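# Unload three sand cores from mould onto plywood boards

## Task

Remove three sand cores from the mould (the elongated core with the rounded nose, plus both upright bladed cores in the mould half on the robot's right side), set all three down on the plywood boards next to the mould and release them, while the remaining two cores stay upright in the mould.

## Robot and tools

Robot: two six-joint arms, left_arm and right_arm, each with a two-finger gripper and a wrist camera (cam_left_wrist, cam_right_wrist, both 896x504). In every row and every per-joint list the joint order is waist, shoulder, elbow, wrist pitch, wrist yaw, wrist roll. Stated joint ranges (rad): waist -2.618 to 3.054, shoulder 0.000 to 3.142, elbow 0.000 to 3.142, wrist pitch -1.571 to 1.571, wrist yaw -1.571 to 1.571, wrist roll -2.094 to 2.094; true ends may differ by up to 0.059 rad.

Frames: the scene frame has its origin at table-top height midway between the nominal bases, +x out over the table, +z up, left_arm on the +y side (arm names do not match image sides). Measured bases: left_arm at (+0.031, +0.345, 0) m, quat_wxyz (+1.000, 0, 0, +0.008); right_arm at (+0.030, -0.335, 0) m, quat_wxyz (+1.000, 0, 0, -0.014). Each arm's hand position, orientation, velocities and wrist-camera pose are reported in that arm's own base frame; table and fixed items use the scene frame. Reported hand poses can be a few cm off, more when far out. The gripper's fingers point along its +z and close along its y; end_effector_position is the spot between the pads, about 1 cm short of the tips.

The row (used by execute_actions and move): 14 numbers, each in [-1, 1]. First the left_arm's six joint numbers then its opening, then the same seven for right_arm. Both arms are always included. Joint numbers are offsets, not poses: they are added to the Joint targets the arm had when the action (or move) began, scaled so 1.0 equals 2.224 rad for waist, shoulder and elbow, and 8.485 rad for the three wrist joints. The opening is absolute: +1 fully open, -1 closed; in between, fingers go to where grip_measured would read that value. Sending 0 for an arm's joints re-commands its current targets; to keep a gripper unchanged, resend its present opening (0 is a real command, half-closed).

execute_actions: actions = list of actions; each action = up to 15 rows, one per 1/30 s step; a short action repeats its last row to fill 15 steps. Every row in an action counts from the targets at the action's start, so rows do not add up, but consecutive actions do. An action (for both arms) is rejected if it would take a joint more than 0.059 rad outward beyond its range; the whole call is rejected if any action is malformed or the first one fails that check. Empty list: just returns state and images. cameras: list of names, null/omitted/["all"] for all, [] for none; an unknown name voids the call.

move: target = one row or a list of up to 15 rows, every row's offsets measured from the same current Joint targets (not chained). All joints travel together, so the hand follows a curve, with no avoidance of obstacles or the other arm. speed: rad/s for the joint with the longest way to go, 0.01 to 12.57, default 0.5; one value or one per target. blend: rad of corner rounding per intermediate target (default 0). opening_speed: rate of the opening command per second on the -1..+1 scale, at least 0.2; use it to close gently. blocking=false returns after about 0.5 s while the move continues. Whole move is capped at 10 s; paths last at least 0.5 s. The result adds a move: line, e.g. done, off_target (resting more than 0.035 rad from target), moving, held, fault, plus limits=held if steps were withheld. done does not mean nothing is touched.

wait: seconds 0 to 10; arms hold their last commands; a running move keeps going. stop: brakes a running move (needs some distance). zoom_image: camera (one of the two wrist cameras), region [x0, y0, x1, y1] in pixels from the top-left of that camera's latest image, at most 504 wide and 504 high. finished_scene: scene = the current scene's number; irreversible, so call only when the three cores rest on the boards, released, and the other two still stand.

Results: Joint positions (rad, then finger-pad gap in m, 0.094 fully open), Joint velocities ("within noise" when still), Joint targets (the base for your next offsets), Tool commands, grip_measured (opening on the command scale; up to about 2.7 mm wide when empty, narrower than the part under a firm squeeze), grip_effort_nm (gripper motor effort, negative = closing; not pad force, keeps an offset), joint torques (include arm weight; joints 1-3 wrap at ±28 N m). "joint sent to its limit" means a joint was clipped at its end; "joint command not followed" means the clearance check altered or dropped some targets. MOTOR HOT appears at 75 °C; at 90 °C the arm folds and stays idle; at 100 °C it collapses.

Motion limits: each step a joint's target may lead its measured angle by at most 0.339 rad (big joints) or 2.2 rad (wrist); if targets would place the hand over 200 mm from where it is, they are scaled back. Large moves may need several actions. If an arm is blocked or dragged, command targets back past its measured positions to stop it pushing.

Avoid: dropping cores or releasing them while moving; fast contacts or targets far beyond a contact (force grows with both); hitting the mould, table or heavy items; any contact between the arms or gripping the other arm's fingers; loads on the camera cables; anything leaving the table; holding loads or reaching far for long (heat). Close slowly on cores, since sand can crumble, and open well above grip_measured to release. Loose objects may occasionally be nudged by outside disturbances.

Each tool is called after "Emit:" as name(argument=value, ...) on one line, values as JSON.

## Session

Emit:
execute_actions(actions=[])

Scene clock: 0.00 s.
left_arm: end_effector_position=(+0.3628, -0.0246, +0.2018) grip_measured=+1.000 grip_effort_nm=n/a end_effector_quat_wxyz=(+0.567, -0.059, +0.819, -0.064) | right_arm: end_effector_position=(+0.3464, +0.0128, +0.2780) grip_measured=+1.000 grip_effort_nm=n/a end_effector_quat_wxyz=(+0.512, -0.227, +0.829, +0.002)
Joint positions: left_arm=[-0.096 1.023 0.565 0.102 -0.051 -0.204 0.094] | right_arm=[-0.157 1.051 1.019 -0.506 -0.374 -0.477 0.094]
Joint velocities: within noise
Joint torques (N m): no reading
Heat: left arm: 32 °C; right arm: 36 °C.
Joint targets: left_arm=[-0.096 1.015 0.574 0.108 -0.052 -0.203] | right_arm=[-0.157 1.043 1.031 -0.504 -0.378 -0.476]
Tool commands: left_gripper/opening=+1.0 right_gripper/opening=+1.0

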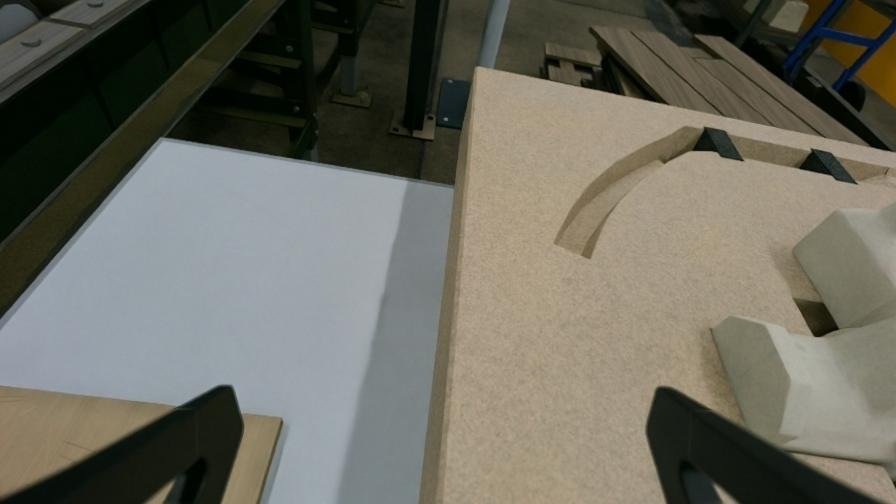

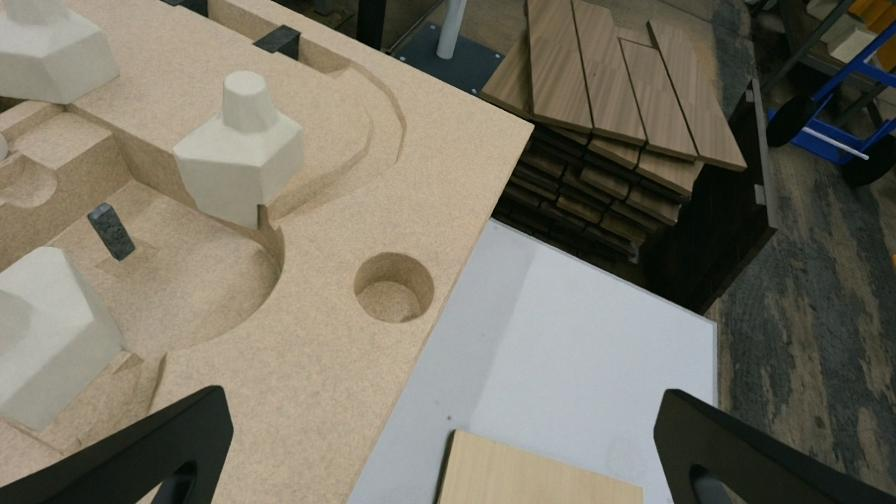

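Emit:
move(target=[-0.09,0.128,0.416,-0.154,0.006,0.024,1,0.16,0.1156,0.211,-0.082,0.0445,0.056,1], speed=1.0)

Scene clock: 16.97 s.
left_arm: end_effector_position=(+0.2984, -0.0862, +0.2641) grip_measured=+1.000 grip_effort_nm=0.042 end_effector_quat_wxyz=(+0.275, +0.135, +0.951, -0.037) | right_arm: end_effector_position=(+0.3054, +0.0618, +0.2621) grip_measured=+1.000 grip_effort_nm=0.027 end_effector_quat_wxyz=(+0.275, -0.098, +0.956, +0.028)
Joint positions: left_arm=[-0.289 1.292 1.476 -1.193 -0.008 -0.006 0.094] | right_arm=[0.193 1.294 1.47 -1.187 -0.006 -0.009 0.094]
Joint velocities: within noise
Joint torques (N m): left_arm=[-0.53 -2.78 6.89 1.42 0.1 0.01] | right_arm=[0.53 -2.92 7.88 0.84 0.03 0.08]
Heat: left arm: 35 °C; right arm: 38 °C.
Joint targets: left_arm=[-0.296 1.300 1.499 -1.199 -0.001 0.001] | right_arm=[0.199 1.300 1.501 -1.200 -0.001 -0.001]
move: done

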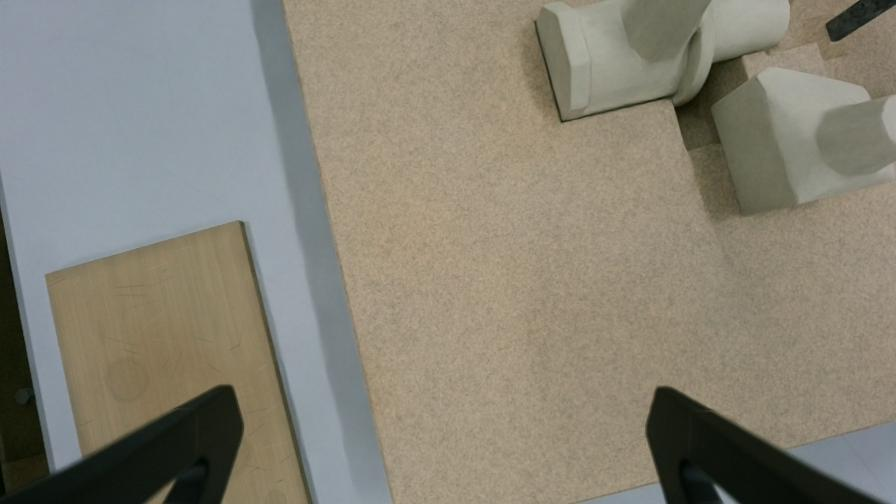

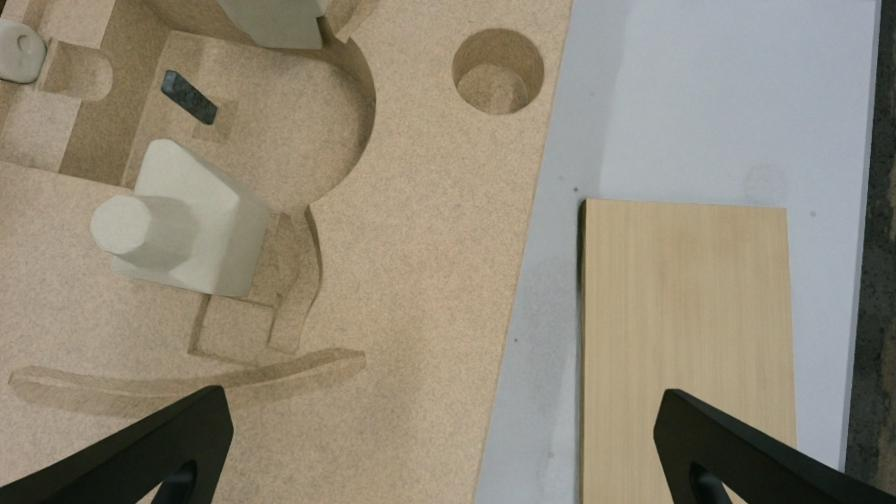

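Emit:
move(target=[-0.1124,0.045,0.225,-0.0354,0,0,1,0.0674,0.045,0.225,-0.0354,0,0,1], speed=1.0)

Emit:
move(target=[-0.05,0,0,0.045,0,0,1,0.2,0.0,0.0,0.025,0,0,1], speed=1.0)

Scene clock: 23.83 s.
left_arm: end_effector_position=(+0.2576, -0.1516, +0.3680) grip_measured=+1.000 grip_effort_nm=0.032 end_effector_quat_wxyz=(+0.317, +0.248, +0.911, -0.086) | right_arm: end_effector_position=(+0.2828, +0.1023, +0.3674) grip_measured=+1.000 grip_effort_nm=0.027 end_effector_quat_wxyz=(+0.324, -0.165, +0.930, +0.056)
Joint positions: left_arm=[-0.538 1.393 1.983 -1.491 -0.005 -0.004 0.094] | right_arm=[0.342 1.396 1.981 -1.486 -0.003 -0.008 0.094]
Joint velocities: within noise
Joint torques (N m): left_arm=[-0.53 -2.61 5.19 1.54 0.08 0.01] | right_arm=[0.62 -2.78 5.89 0.96 0.02 0.04]
Heat: left arm: 35 °C; right arm: 37 °C.
Joint targets: left_arm=[-0.546 1.400 2.000 -1.499 -0.001 0.001] | right_arm=[0.348 1.401 2.001 -1.501 -0.001 -0.001]
move: done

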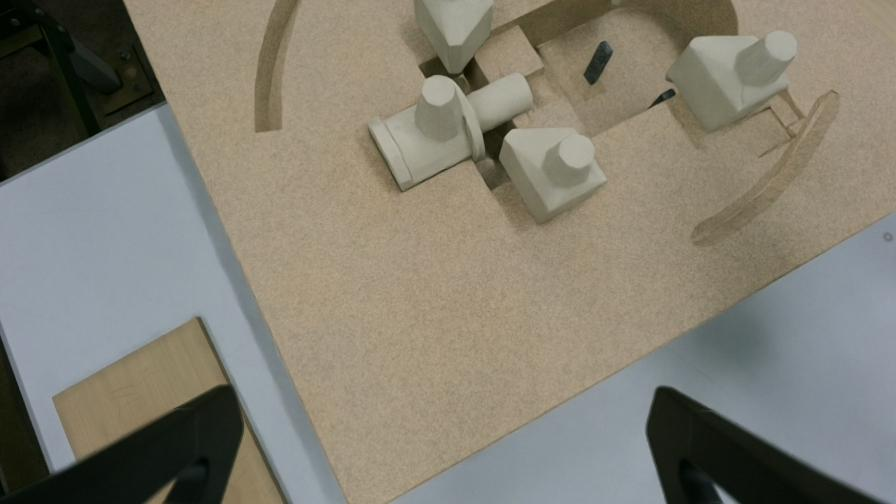

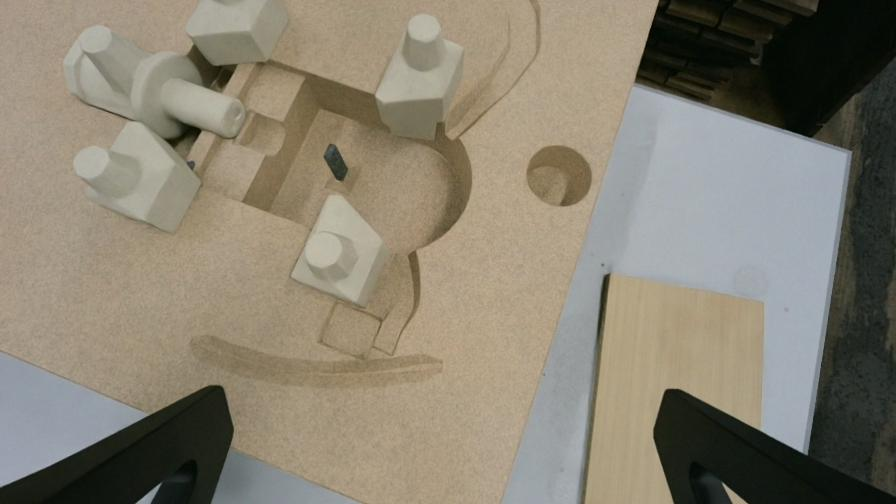

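Scene clock: 25.13 s.
left_arm: end_effector_position=(+0.2862, -0.2154, +0.4352) grip_measured=+1.000 grip_effort_nm=0.032 end_effector_quat_wxyz=(+0.466, +0.275, +0.826, -0.156) | right_arm: end_effector_position=(+0.2339, +0.2371, +0.3980) grip_measured=+1.000 grip_effort_nm=0.027 end_effector_quat_wxyz=(+0.380, -0.353, +0.840, +0.157)
Joint positions: left_arm=[-0.65 1.393 1.983 -1.132 -0.004 -0.004 0.094] | right_arm=[0.788 1.396 1.981 -1.308 -0.002 -0.007 0.094]
Joint velocities: within noise
Joint torques (N m): left_arm=[-0.46 -2.89 5.55 2.21 0.08 0.01] | right_arm=[0.5 -2.95 6.06 1.48 0.01 0.03]
Heat: left arm: 35 °C; right arm: 38 °C.
Joint targets: left_arm=[-0.657 1.400 2.000 -1.117 -0.001 0.001] | right_arm=[0.794 1.401 2.001 -1.289 0.000 -0.001]
move: done

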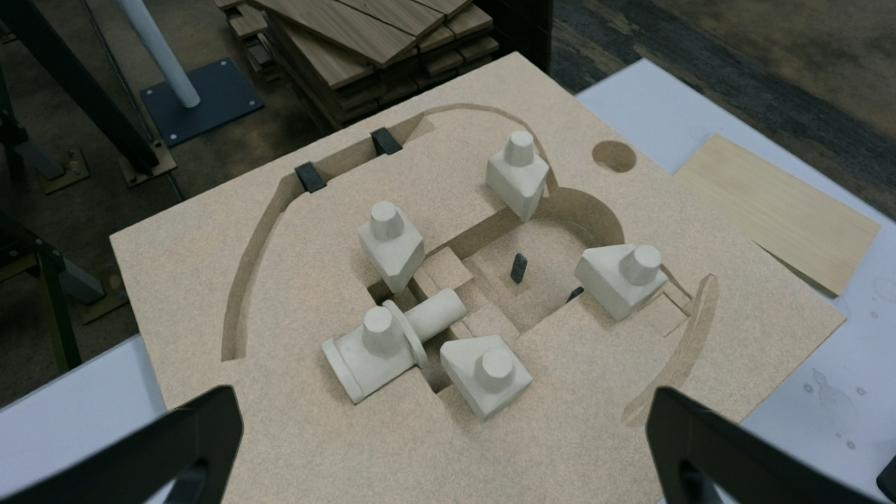

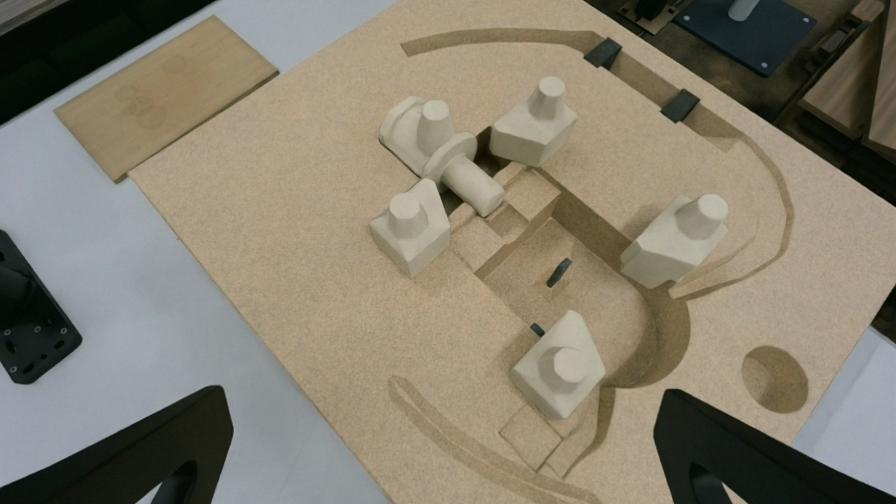

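Emit:
zoom_image(camera="cam_left_wrist", region=[440, 100, 740, 340])

Emit:
zoom_image(camera="cam_right_wrist", region=[480, 170, 780, 480])

Emit:
zoom_image(camera="cam_right_wrist", region=[350, 60, 600, 300])

Emit:
zoom_image(camera="cam_left_wrist", region=[300, 180, 560, 440])

Scaled by 1.680.

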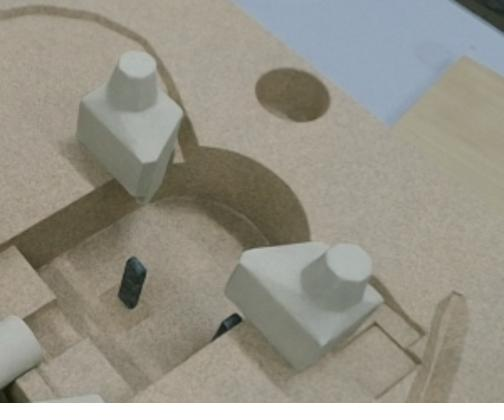

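Scaled by 1.626.

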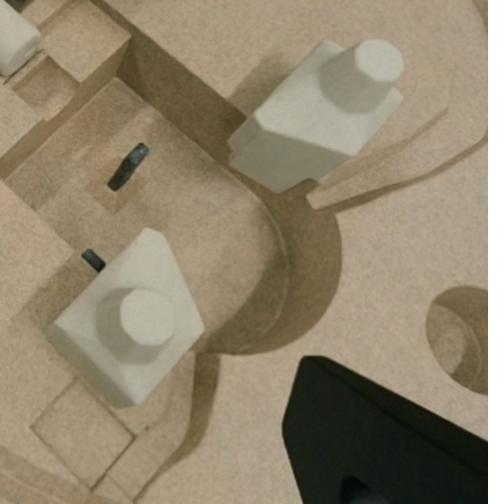

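Scaled by 2.016.

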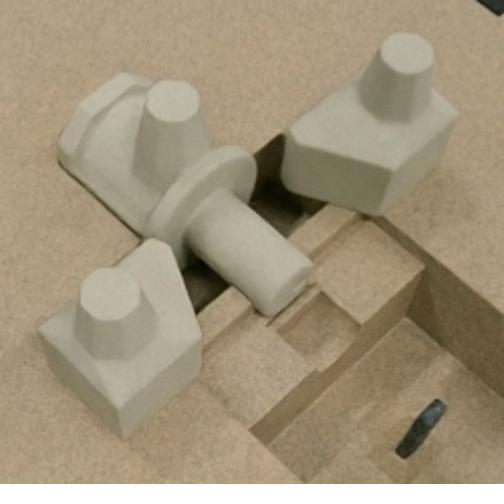

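Scaled by 1.938.

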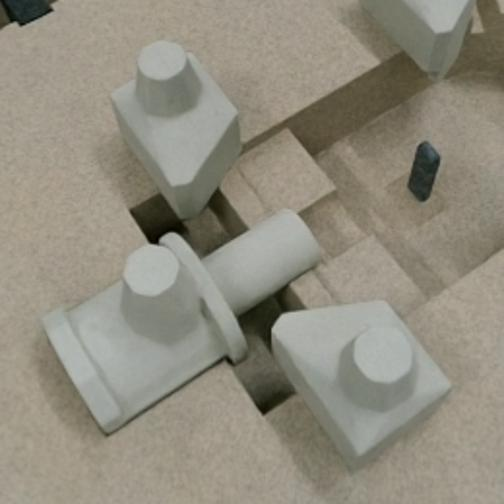

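Emit:
move(target=[0,0,0,0,0,0,1,-0.0962,-0.206,-0.529,0.1011,0,0,1], speed=1.0)

Scene clock: 93.63 s.
left_arm: end_effector_position=(+0.2863, -0.2155, +0.4354) grip_measured=+1.000 grip_effort_nm=0.027 end_effector_quat_wxyz=(+0.467, +0.275, +0.826, -0.157) | right_arm: end_effector_position=(+0.2723, +0.1823, +0.2238) grip_measured=+1.000 grip_effort_nm=0.022 end_effector_quat_wxyz=(+0.453, -0.258, +0.843, +0.136)
Joint positions: left_arm=[-0.65 1.393 1.983 -1.131 -0.004 -0.004 0.094] | right_arm=[0.586 0.959 0.829 -0.458 -0.002 -0.007 0.094]
Joint velocities: within noise
Joint torques (N m): left_arm=[-0.47 -2.88 5.63 2.21 0.05 -0.01] | right_arm=[-0.54 -3.11 5.94 1.67 0 0.03]
Heat: left arm: 38 °C; right arm: 42 °C.
Joint targets: left_arm=[-0.657 1.400 2.000 -1.117 -0.001 0.001] | right_arm=[0.579 0.942 0.824 -0.431 -0.001 -0.001]
move: done

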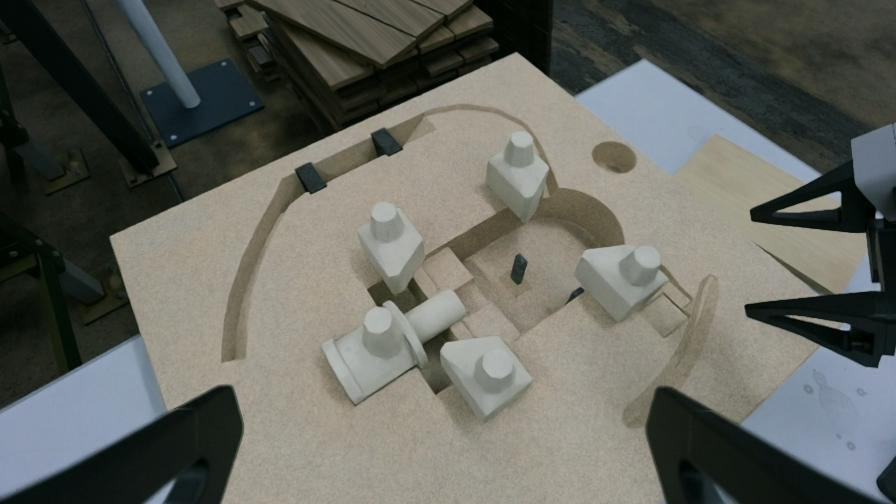

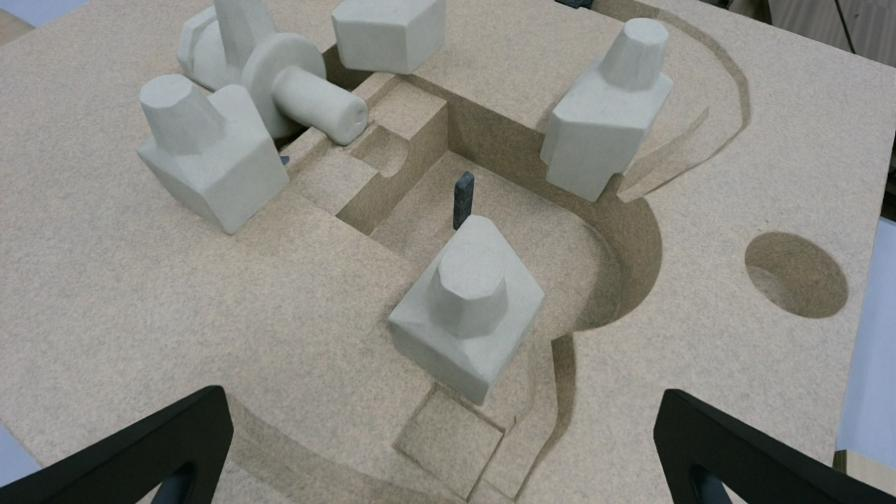

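Emit:
move(target=[0,0,0,0,0,0,1,-0.0099,0.1237,-0.0391,0.049,0,0,1], speed=0.5)

Emit:
zoom_image(camera="cam_left_wrist", region=[520, 150, 896, 400])

Scene clock: 106.40 s.
left_arm: end_effector_position=(+0.2863, -0.2155, +0.4355) grip_measured=+1.000 grip_effort_nm=0.032 end_effector_quat_wxyz=(+0.467, +0.275, +0.826, -0.157) | right_arm: end_effector_position=(+0.3299, +0.2105, +0.1841) grip_measured=+1.000 grip_effort_nm=0.022 end_effector_quat_wxyz=(+0.483, -0.244, +0.829, +0.139)
Joint positions: left_arm=[-0.65 1.393 1.983 -1.131 -0.004 -0.004 0.094] | right_arm=[0.564 1.215 0.744 -0.047 -0.002 -0.007 0.094]
Joint velocities: within noise
Joint torques (N m): left_arm=[-0.42 -2.92 5.46 2.19 0.06 -0.02] | right_arm=[-0.61 -3.48 5.82 1.74 -0.01 0.03]
Heat: left arm: 38 °C; right arm: 43 °C.
Joint targets: left_arm=[-0.657 1.400 2.000 -1.117 -0.001 0.001] | right_arm=[0.557 1.217 0.737 -0.015 -0.001 -0.001]
move: done

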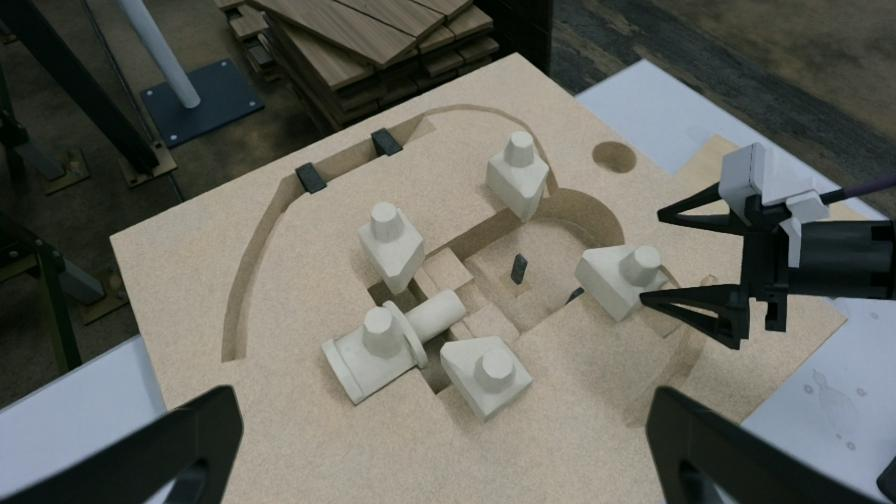

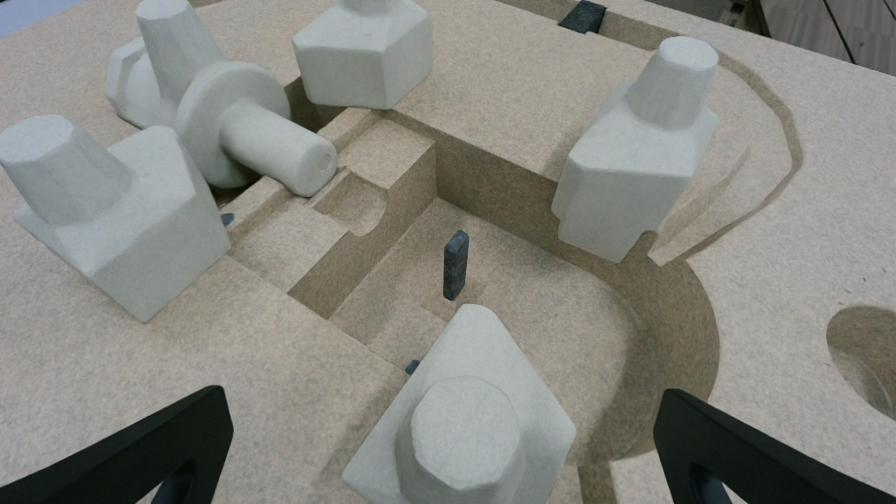

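Scaled by 1.340.

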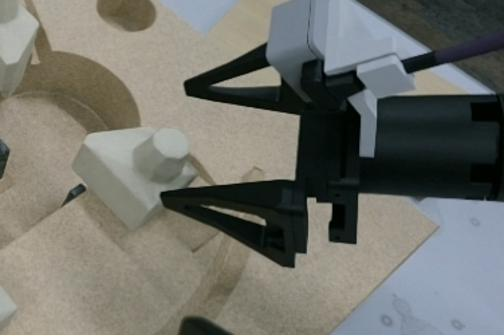

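Emit:
move(target=[0,0,0,0,0,0,1,-0.0056,0.0149,-0.0167,0.0104,0,0,1], speed=0.3, cameras=["cam_right_wrist"])

Emit:
move(target=[0,0,0,0,0,0,1,0,0,0,0,0,0,-0.6], opening_speed=1.0)

Scene clock: 117.53 s.
left_arm: end_effector_position=(+0.2863, -0.2155, +0.4355) grip_measured=+1.000 grip_effort_nm=0.032 end_effector_quat_wxyz=(+0.467, +0.275, +0.826, -0.157) | right_arm: end_effector_position=(+0.3376, +0.2094, +0.1757) grip_measured=+1.000 grip_effort_nm=0.027 end_effector_quat_wxyz=(+0.493, -0.237, +0.826, +0.139)
Joint positions: left_arm=[-0.65 1.393 1.983 -1.131 -0.004 -0.004 0.094] | right_arm=[0.552 1.245 0.709 0.041 -0.002 -0.007 0.094]
Joint velocities: within noise
Joint torques (N m): left_arm=[-0.44 -2.97 5.55 2.21 0.04 0] | right_arm=[-0.62 -3.4 5.63 1.75 0 0.03]
Heat: left arm: 39 °C; right arm: 43 °C.
Joint targets: left_arm=[-0.657 1.400 2.000 -1.117 -0.001 0.001] | right_arm=[0.545 1.250 0.700 0.073 -0.001 -0.001]
move: done
Images, in order (width x height): cam_right_wrist 896x504.

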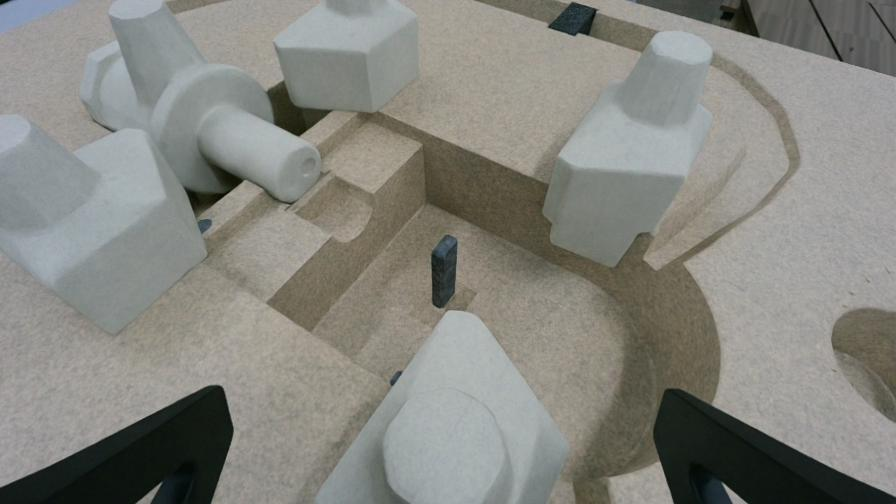

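Scene clock: 119.33 s.
left_arm: end_effector_position=(+0.2863, -0.2155, +0.4355) grip_measured=+1.000 grip_effort_nm=0.032 end_effector_quat_wxyz=(+0.467, +0.275, +0.826, -0.157) | right_arm: end_effector_position=(+0.3376, +0.2094, +0.1758) grip_measured=-0.471 grip_effort_nm=-0.989 end_effector_quat_wxyz=(+0.493, -0.237, +0.825, +0.139)
Joint positions: left_arm=[-0.65 1.393 1.983 -1.131 -0.004 -0.004 0.094] | right_arm=[0.552 1.245 0.709 0.041 -0.002 -0.007 0.025]
Joint velocities: within noise
Joint torques (N m): left_arm=[-0.51 -2.97 5.5 2.2 0.07 -0.03] | right_arm=[-0.59 -3.43 5.64 1.75 0 0.03]
Heat: left arm: 39 °C; right arm: 43 °C.
Joint targets: left_arm=[-0.657 1.400 2.000 -1.117 -0.001 0.001] | right_arm=[0.545 1.250 0.700 0.073 -0.001 -0.001]
move: done

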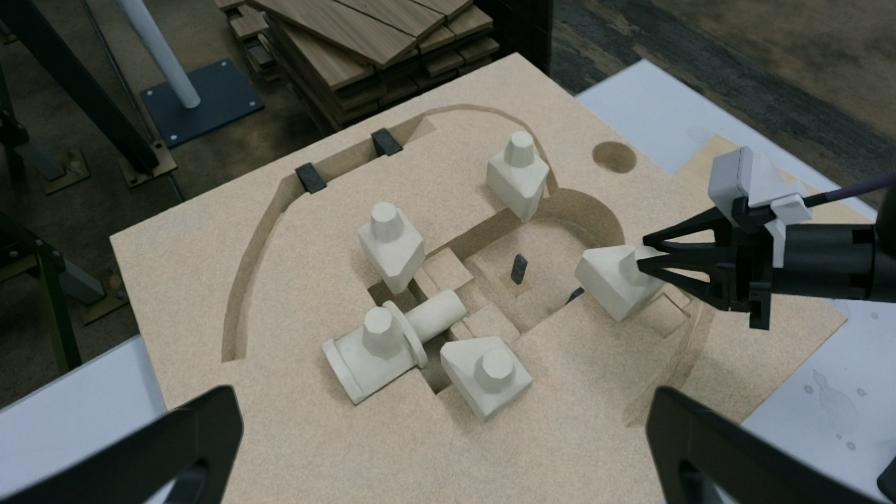

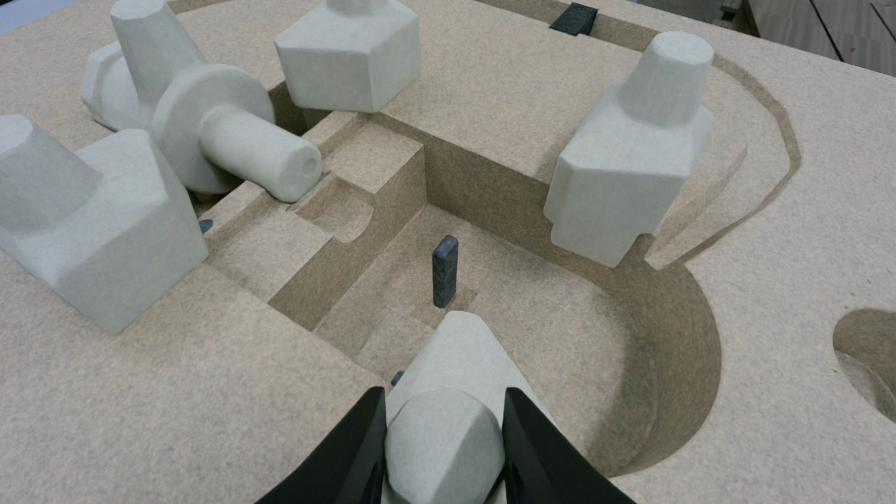

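Emit:
move(target=[[0,0,0,0,0,0,1,0,-0.0134,0.0445,-0.0152,0,0,-0.6],[0,0,0,0,0,0,1,0,-0.0195,0.1211,-0.0369,0,0,-0.6],[0,0,0,0,0,0,1,0,-0.0097,0.2172,-0.0595,0,0,-0.6],[0,0,0,0,0,0,1,0,0.0096,0.3041,-0.0772,0,0,-0.6]], speed=0.25, blend=[0.03,0.03,0.03,0])

Emit:
zoom_image(camera="cam_left_wrist", region=[540, 50, 840, 350])

Scene clock: 131.27 s.
left_arm: end_effector_position=(+0.2863, -0.2155, +0.4355) grip_measured=+1.000 grip_effort_nm=0.037 end_effector_quat_wxyz=(+0.467, +0.275, +0.826, -0.157) | right_arm: end_effector_position=(+0.3334, +0.2069, +0.3014) grip_measured=-0.474 grip_effort_nm=-1.004 end_effector_quat_wxyz=(+0.450, -0.244, +0.850, +0.127)
Joint positions: left_arm=[-0.65 1.393 1.983 -1.131 -0.004 -0.004 0.094] | right_arm=[0.552 1.277 1.324 -0.646 -0.002 -0.007 0.025]
Joint velocities: within noise
Joint torques (N m): left_arm=[-0.53 -2.88 5.59 2.21 0.08 -0.02] | right_arm=[-0.59 -4.3 10.33 1.97 0.01 0.04]
Heat: left arm: 39 °C; right arm: 44 °C.
Joint targets: left_arm=[-0.657 1.400 2.000 -1.117 -0.001 0.001] | right_arm=[0.545 1.272 1.377 -0.582 -0.001 -0.001]
move: off_target (right_arm); right_arm: the wrist pitch is farthest, 0.064 rad from its target

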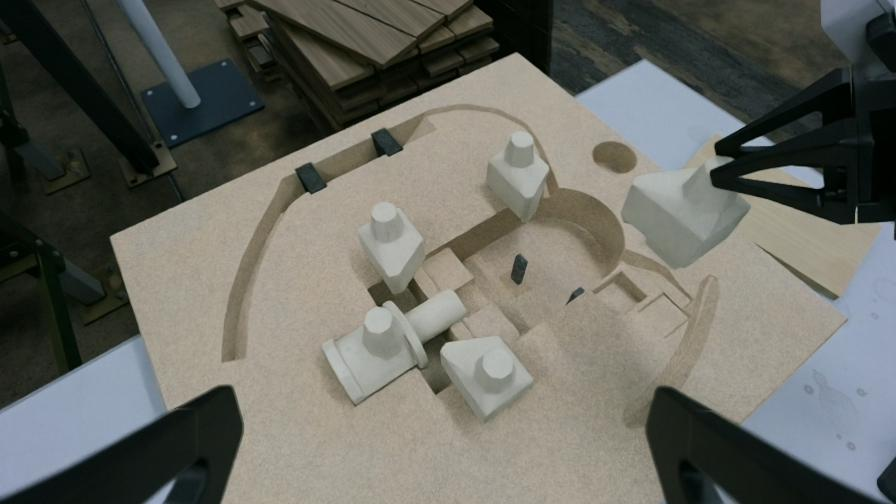

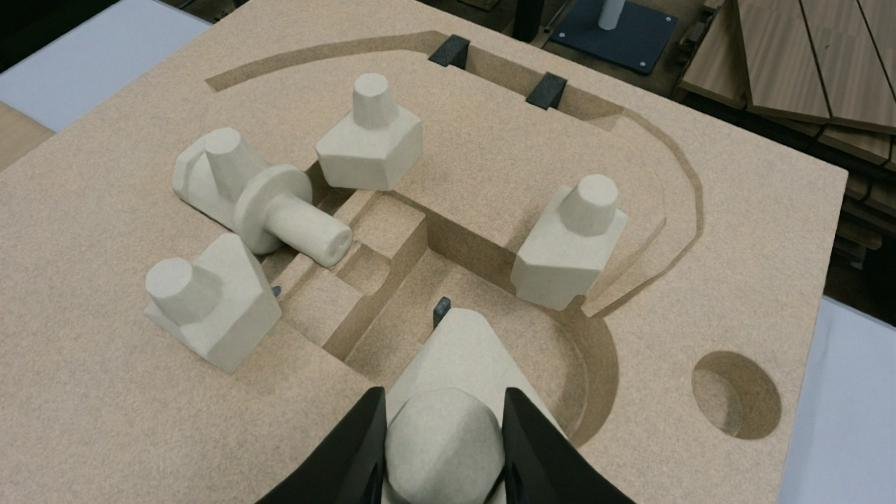

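Scaled by 1.680.

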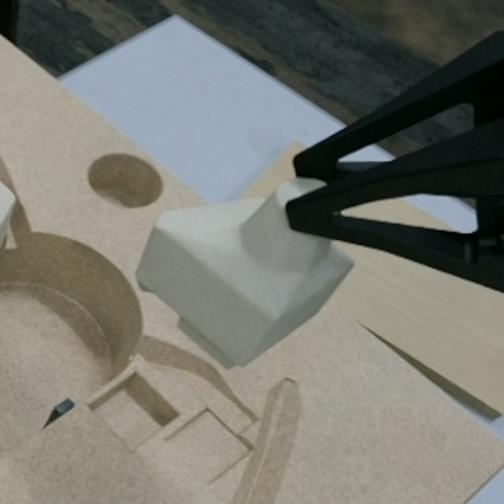

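Emit:
move(target=[0,0,0,0,0,0,1,0,0,0,0,0,0.15,-0.6], speed=1.0)

Emit:
zoom_image(camera="cam_left_wrist", region=[540, 50, 840, 350])

Scene clock: 167.20 s.
left_arm: end_effector_position=(+0.2863, -0.2155, +0.4355) grip_measured=+1.000 grip_effort_nm=0.037 end_effector_quat_wxyz=(+0.467, +0.275, +0.826, -0.157) | right_arm: end_effector_position=(+0.3329, +0.2066, +0.3005) grip_measured=-0.474 grip_effort_nm=-1.004 end_effector_quat_wxyz=(+0.287, +0.304, +0.831, +0.366)
Joint positions: left_arm=[-0.65 1.393 1.983 -1.131 -0.004 -0.004 0.094] | right_arm=[0.552 1.277 1.324 -0.65 -0.002 1.253 0.025]
Joint velocities: within noise
Joint torques (N m): left_arm=[-0.5 -2.92 5.42 2.19 0.06 0] | right_arm=[-0.61 -4.3 10.35 2.02 0 0.19]
Heat: left arm: 40 °C; right arm: 44 °C.
Joint targets: left_arm=[-0.657 1.400 2.000 -1.117 -0.001 0.001] | right_arm=[0.545 1.272 1.377 -0.582 -0.001 1.272]
move: off_target (right_arm); right_arm: the wrist pitch is farthest, 0.068 rad from its target

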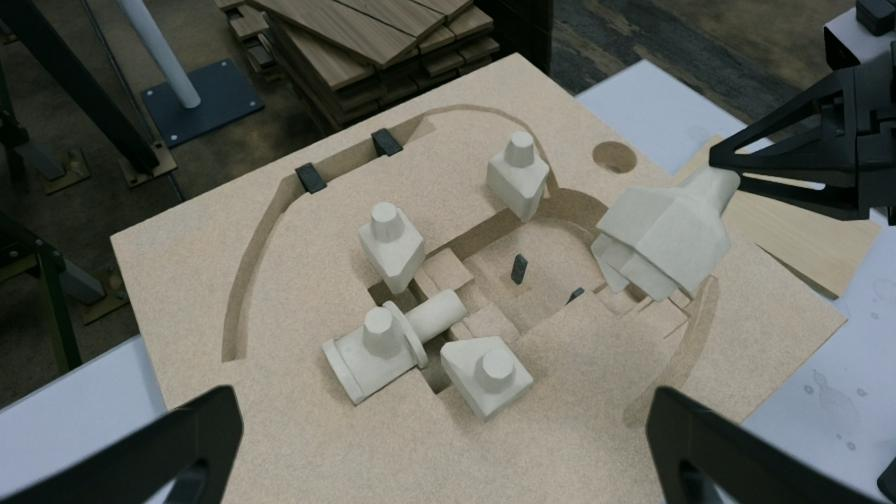

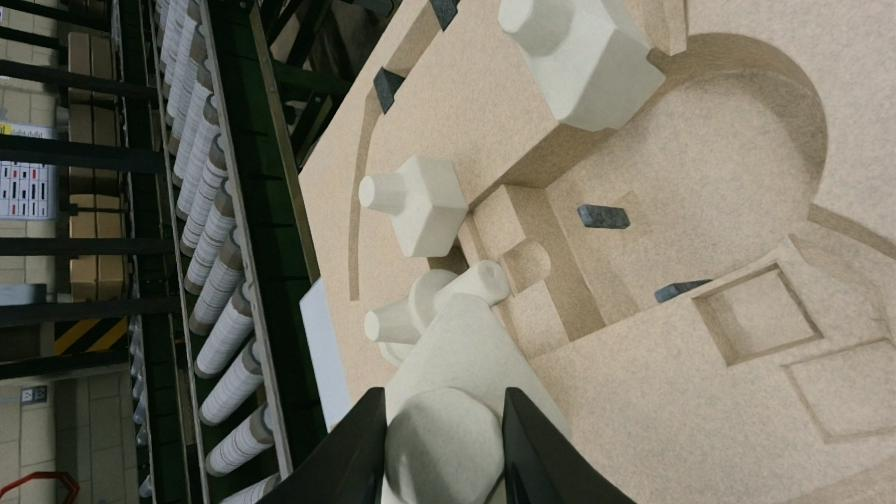

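Scaled by 1.680.

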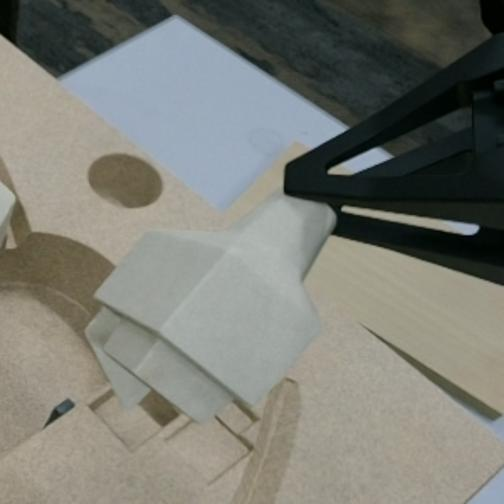

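Emit:
move(target=[0,0,0,0,0,0,1,-0.3197,0,0,0,0,-0.3716,-0.6], speed=1.5, cameras=["cam_right_wrist"])

Scene clock: 190.30 s.
left_arm: end_effector_position=(+0.2863, -0.2155, +0.4355) grip_measured=+1.000 grip_effort_nm=0.037 end_effector_quat_wxyz=(+0.467, +0.275, +0.826, -0.157) | right_arm: end_effector_position=(+0.3865, -0.0619, +0.3000) grip_measured=-0.475 grip_effort_nm=-1.004 end_effector_quat_wxyz=(-0.246, +0.666, -0.584, +0.393)
Joint positions: left_arm=[-0.65 1.393 1.983 -1.131 -0.004 -0.004 0.094] | right_arm=[-0.162 1.277 1.324 -0.653 0 -1.862 0.025]
Joint velocities: within noise
Joint torques (N m): left_arm=[-0.5 -2.97 5.56 2.19 0.06 0] | right_arm=[-0.4 -4.27 10.36 2.04 -0.01 -0.22]
Heat: left arm: 41 °C; right arm: 47 °C.
Joint targets: left_arm=[-0.657 1.400 2.000 -1.117 -0.001 0.001] | right_arm=[-0.166 1.272 1.377 -0.582 0.000 -1.881]
move: off_target (right_arm); right_arm: the wrist pitch is farthest, 0.071 rad from its target
Images, in order (width x height): cam_right_wrist 896x504.

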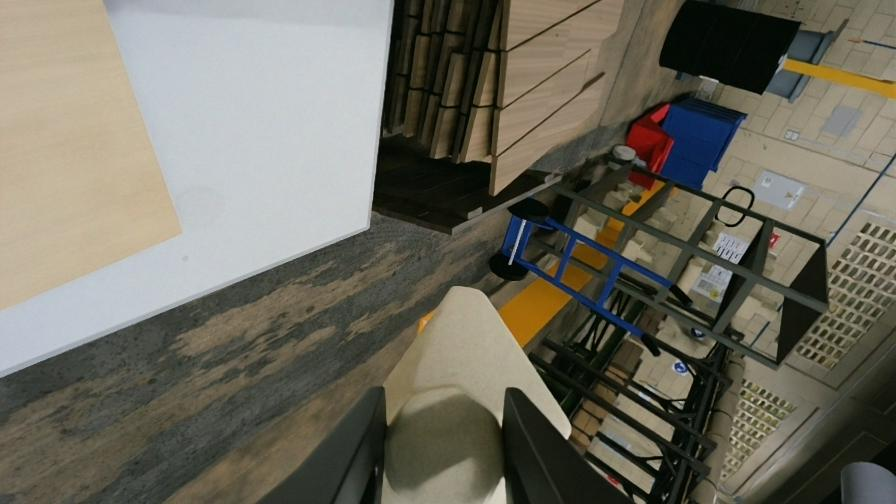

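Emit:
move(target=[-0.225,0,0,0,0,0,1,0,-0.0253,-0.3512,0.0917,0,0,-0.6], speed=0.8)

Scene clock: 195.13 s.
left_arm: end_effector_position=(+0.1472, -0.3268, +0.4356) grip_measured=+1.000 grip_effort_nm=0.042 end_effector_quat_wxyz=(+0.413, +0.472, +0.731, -0.268) | right_arm: end_effector_position=(+0.3709, -0.0594, +0.1246) grip_measured=-0.475 grip_effort_nm=-1.004 end_effector_quat_wxyz=(-0.250, +0.664, -0.579, +0.402)
Joint positions: left_arm=[-1.151 1.393 1.983 -1.13 -0.002 -0.004 0.094] | right_arm=[-0.162 1.255 0.579 0.091 0 -1.868 0.025]
Joint velocities: within noise
Joint torques (N m): left_arm=[-0.47 -2.96 5.52 2.21 0.06 0.01] | right_arm=[-0.39 -6.87 7.24 2.38 -0.02 -0.18]
Heat: left arm: 41 °C; right arm: 48 °C.
Joint targets: left_arm=[-1.157 1.400 2.000 -1.117 -0.001 0.001] | right_arm=[-0.166 1.215 0.596 0.196 0.000 -1.881]
move: off_target (right_arm); right_arm: the wrist pitch is farthest, 0.105 rad from its target

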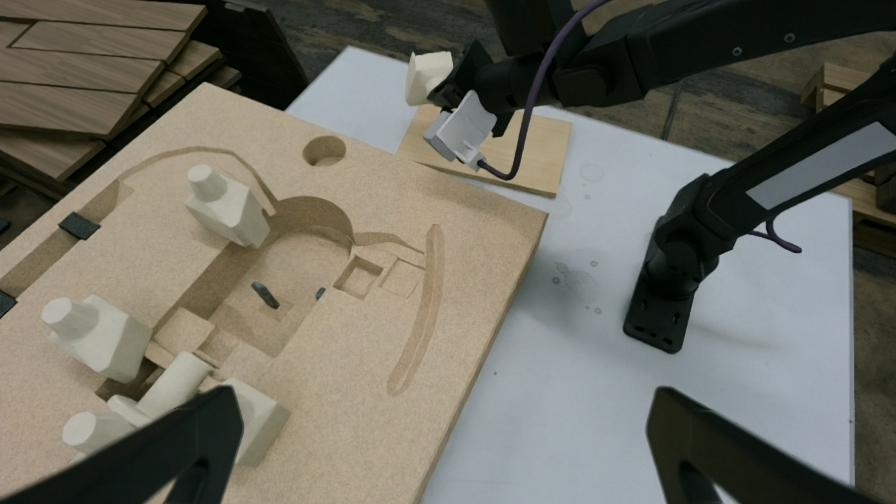

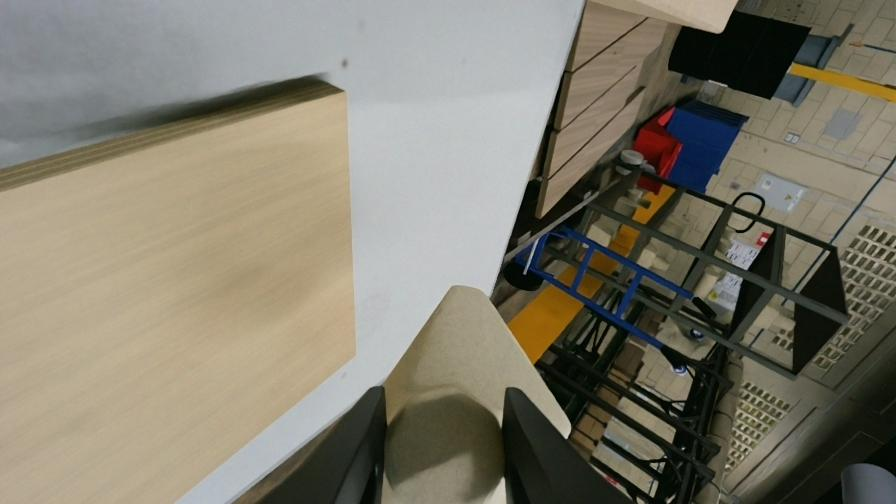

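Emit:
move(target=[0,0,0,0,0,0,1,0,0.1281,-0.1007,0.0676,0,0,-0.6], speed=0.4)

Emit:
zoom_image(camera="cam_left_wrist", region=[350, 20, 610, 220])

Scene clock: 204.90 s.
left_arm: end_effector_position=(+0.1472, -0.3268, +0.4356) grip_measured=+1.000 grip_effort_nm=0.032 end_effector_quat_wxyz=(+0.413, +0.472, +0.731, -0.268) | right_arm: end_effector_position=(+0.3918, -0.0648, +0.1043) grip_measured=-0.475 grip_effort_nm=-1.004 end_effector_quat_wxyz=(-0.312, +0.606, -0.553, +0.479)
Joint positions: left_arm=[-1.151 1.393 1.983 -1.13 -0.002 -0.004 0.094] | right_arm=[-0.169 1.482 0.386 0.743 -0.006 -1.827 0.025]
Joint velocities: within noise
Joint torques (N m): left_arm=[-0.43 -2.92 5.53 2.19 0.03 -0.02] | right_arm=[0.25 -2.95 3.74 1.74 0.04 -0.65]
Heat: left arm: 41 °C; right arm: 49 °C.
Joint targets: left_arm=[-1.157 1.400 2.000 -1.117 -0.001 0.001] | right_arm=[-0.166 1.500 0.372 0.770 0.000 -1.881]
move: off_target (right_arm); right_arm: the wrist roll is farthest, 0.054 rad from its target

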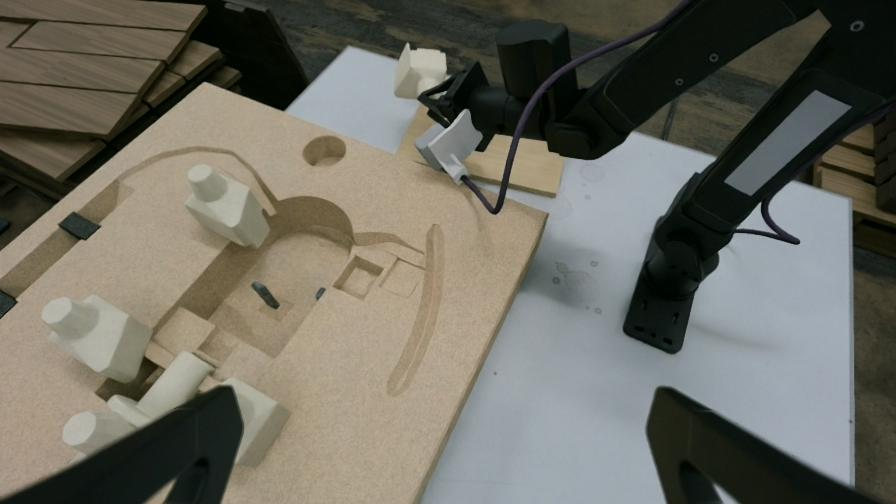

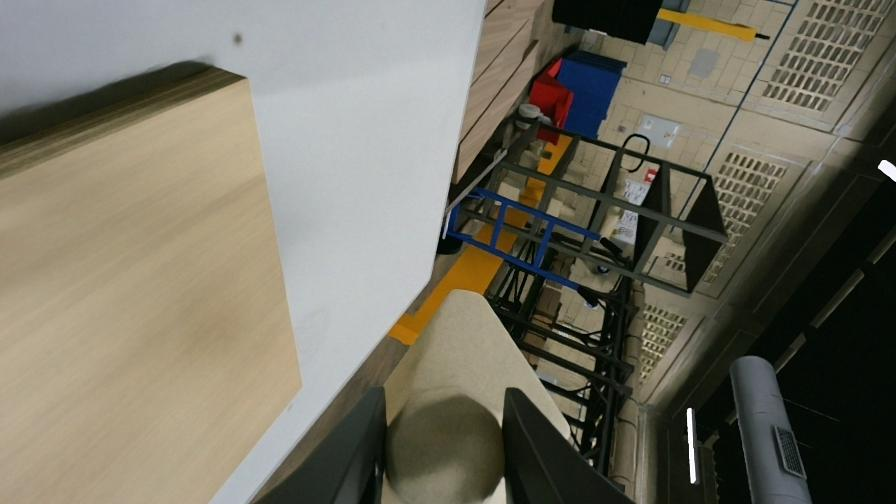

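Scaled by 1.938.

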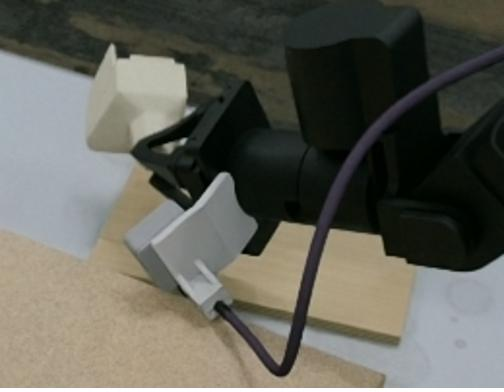

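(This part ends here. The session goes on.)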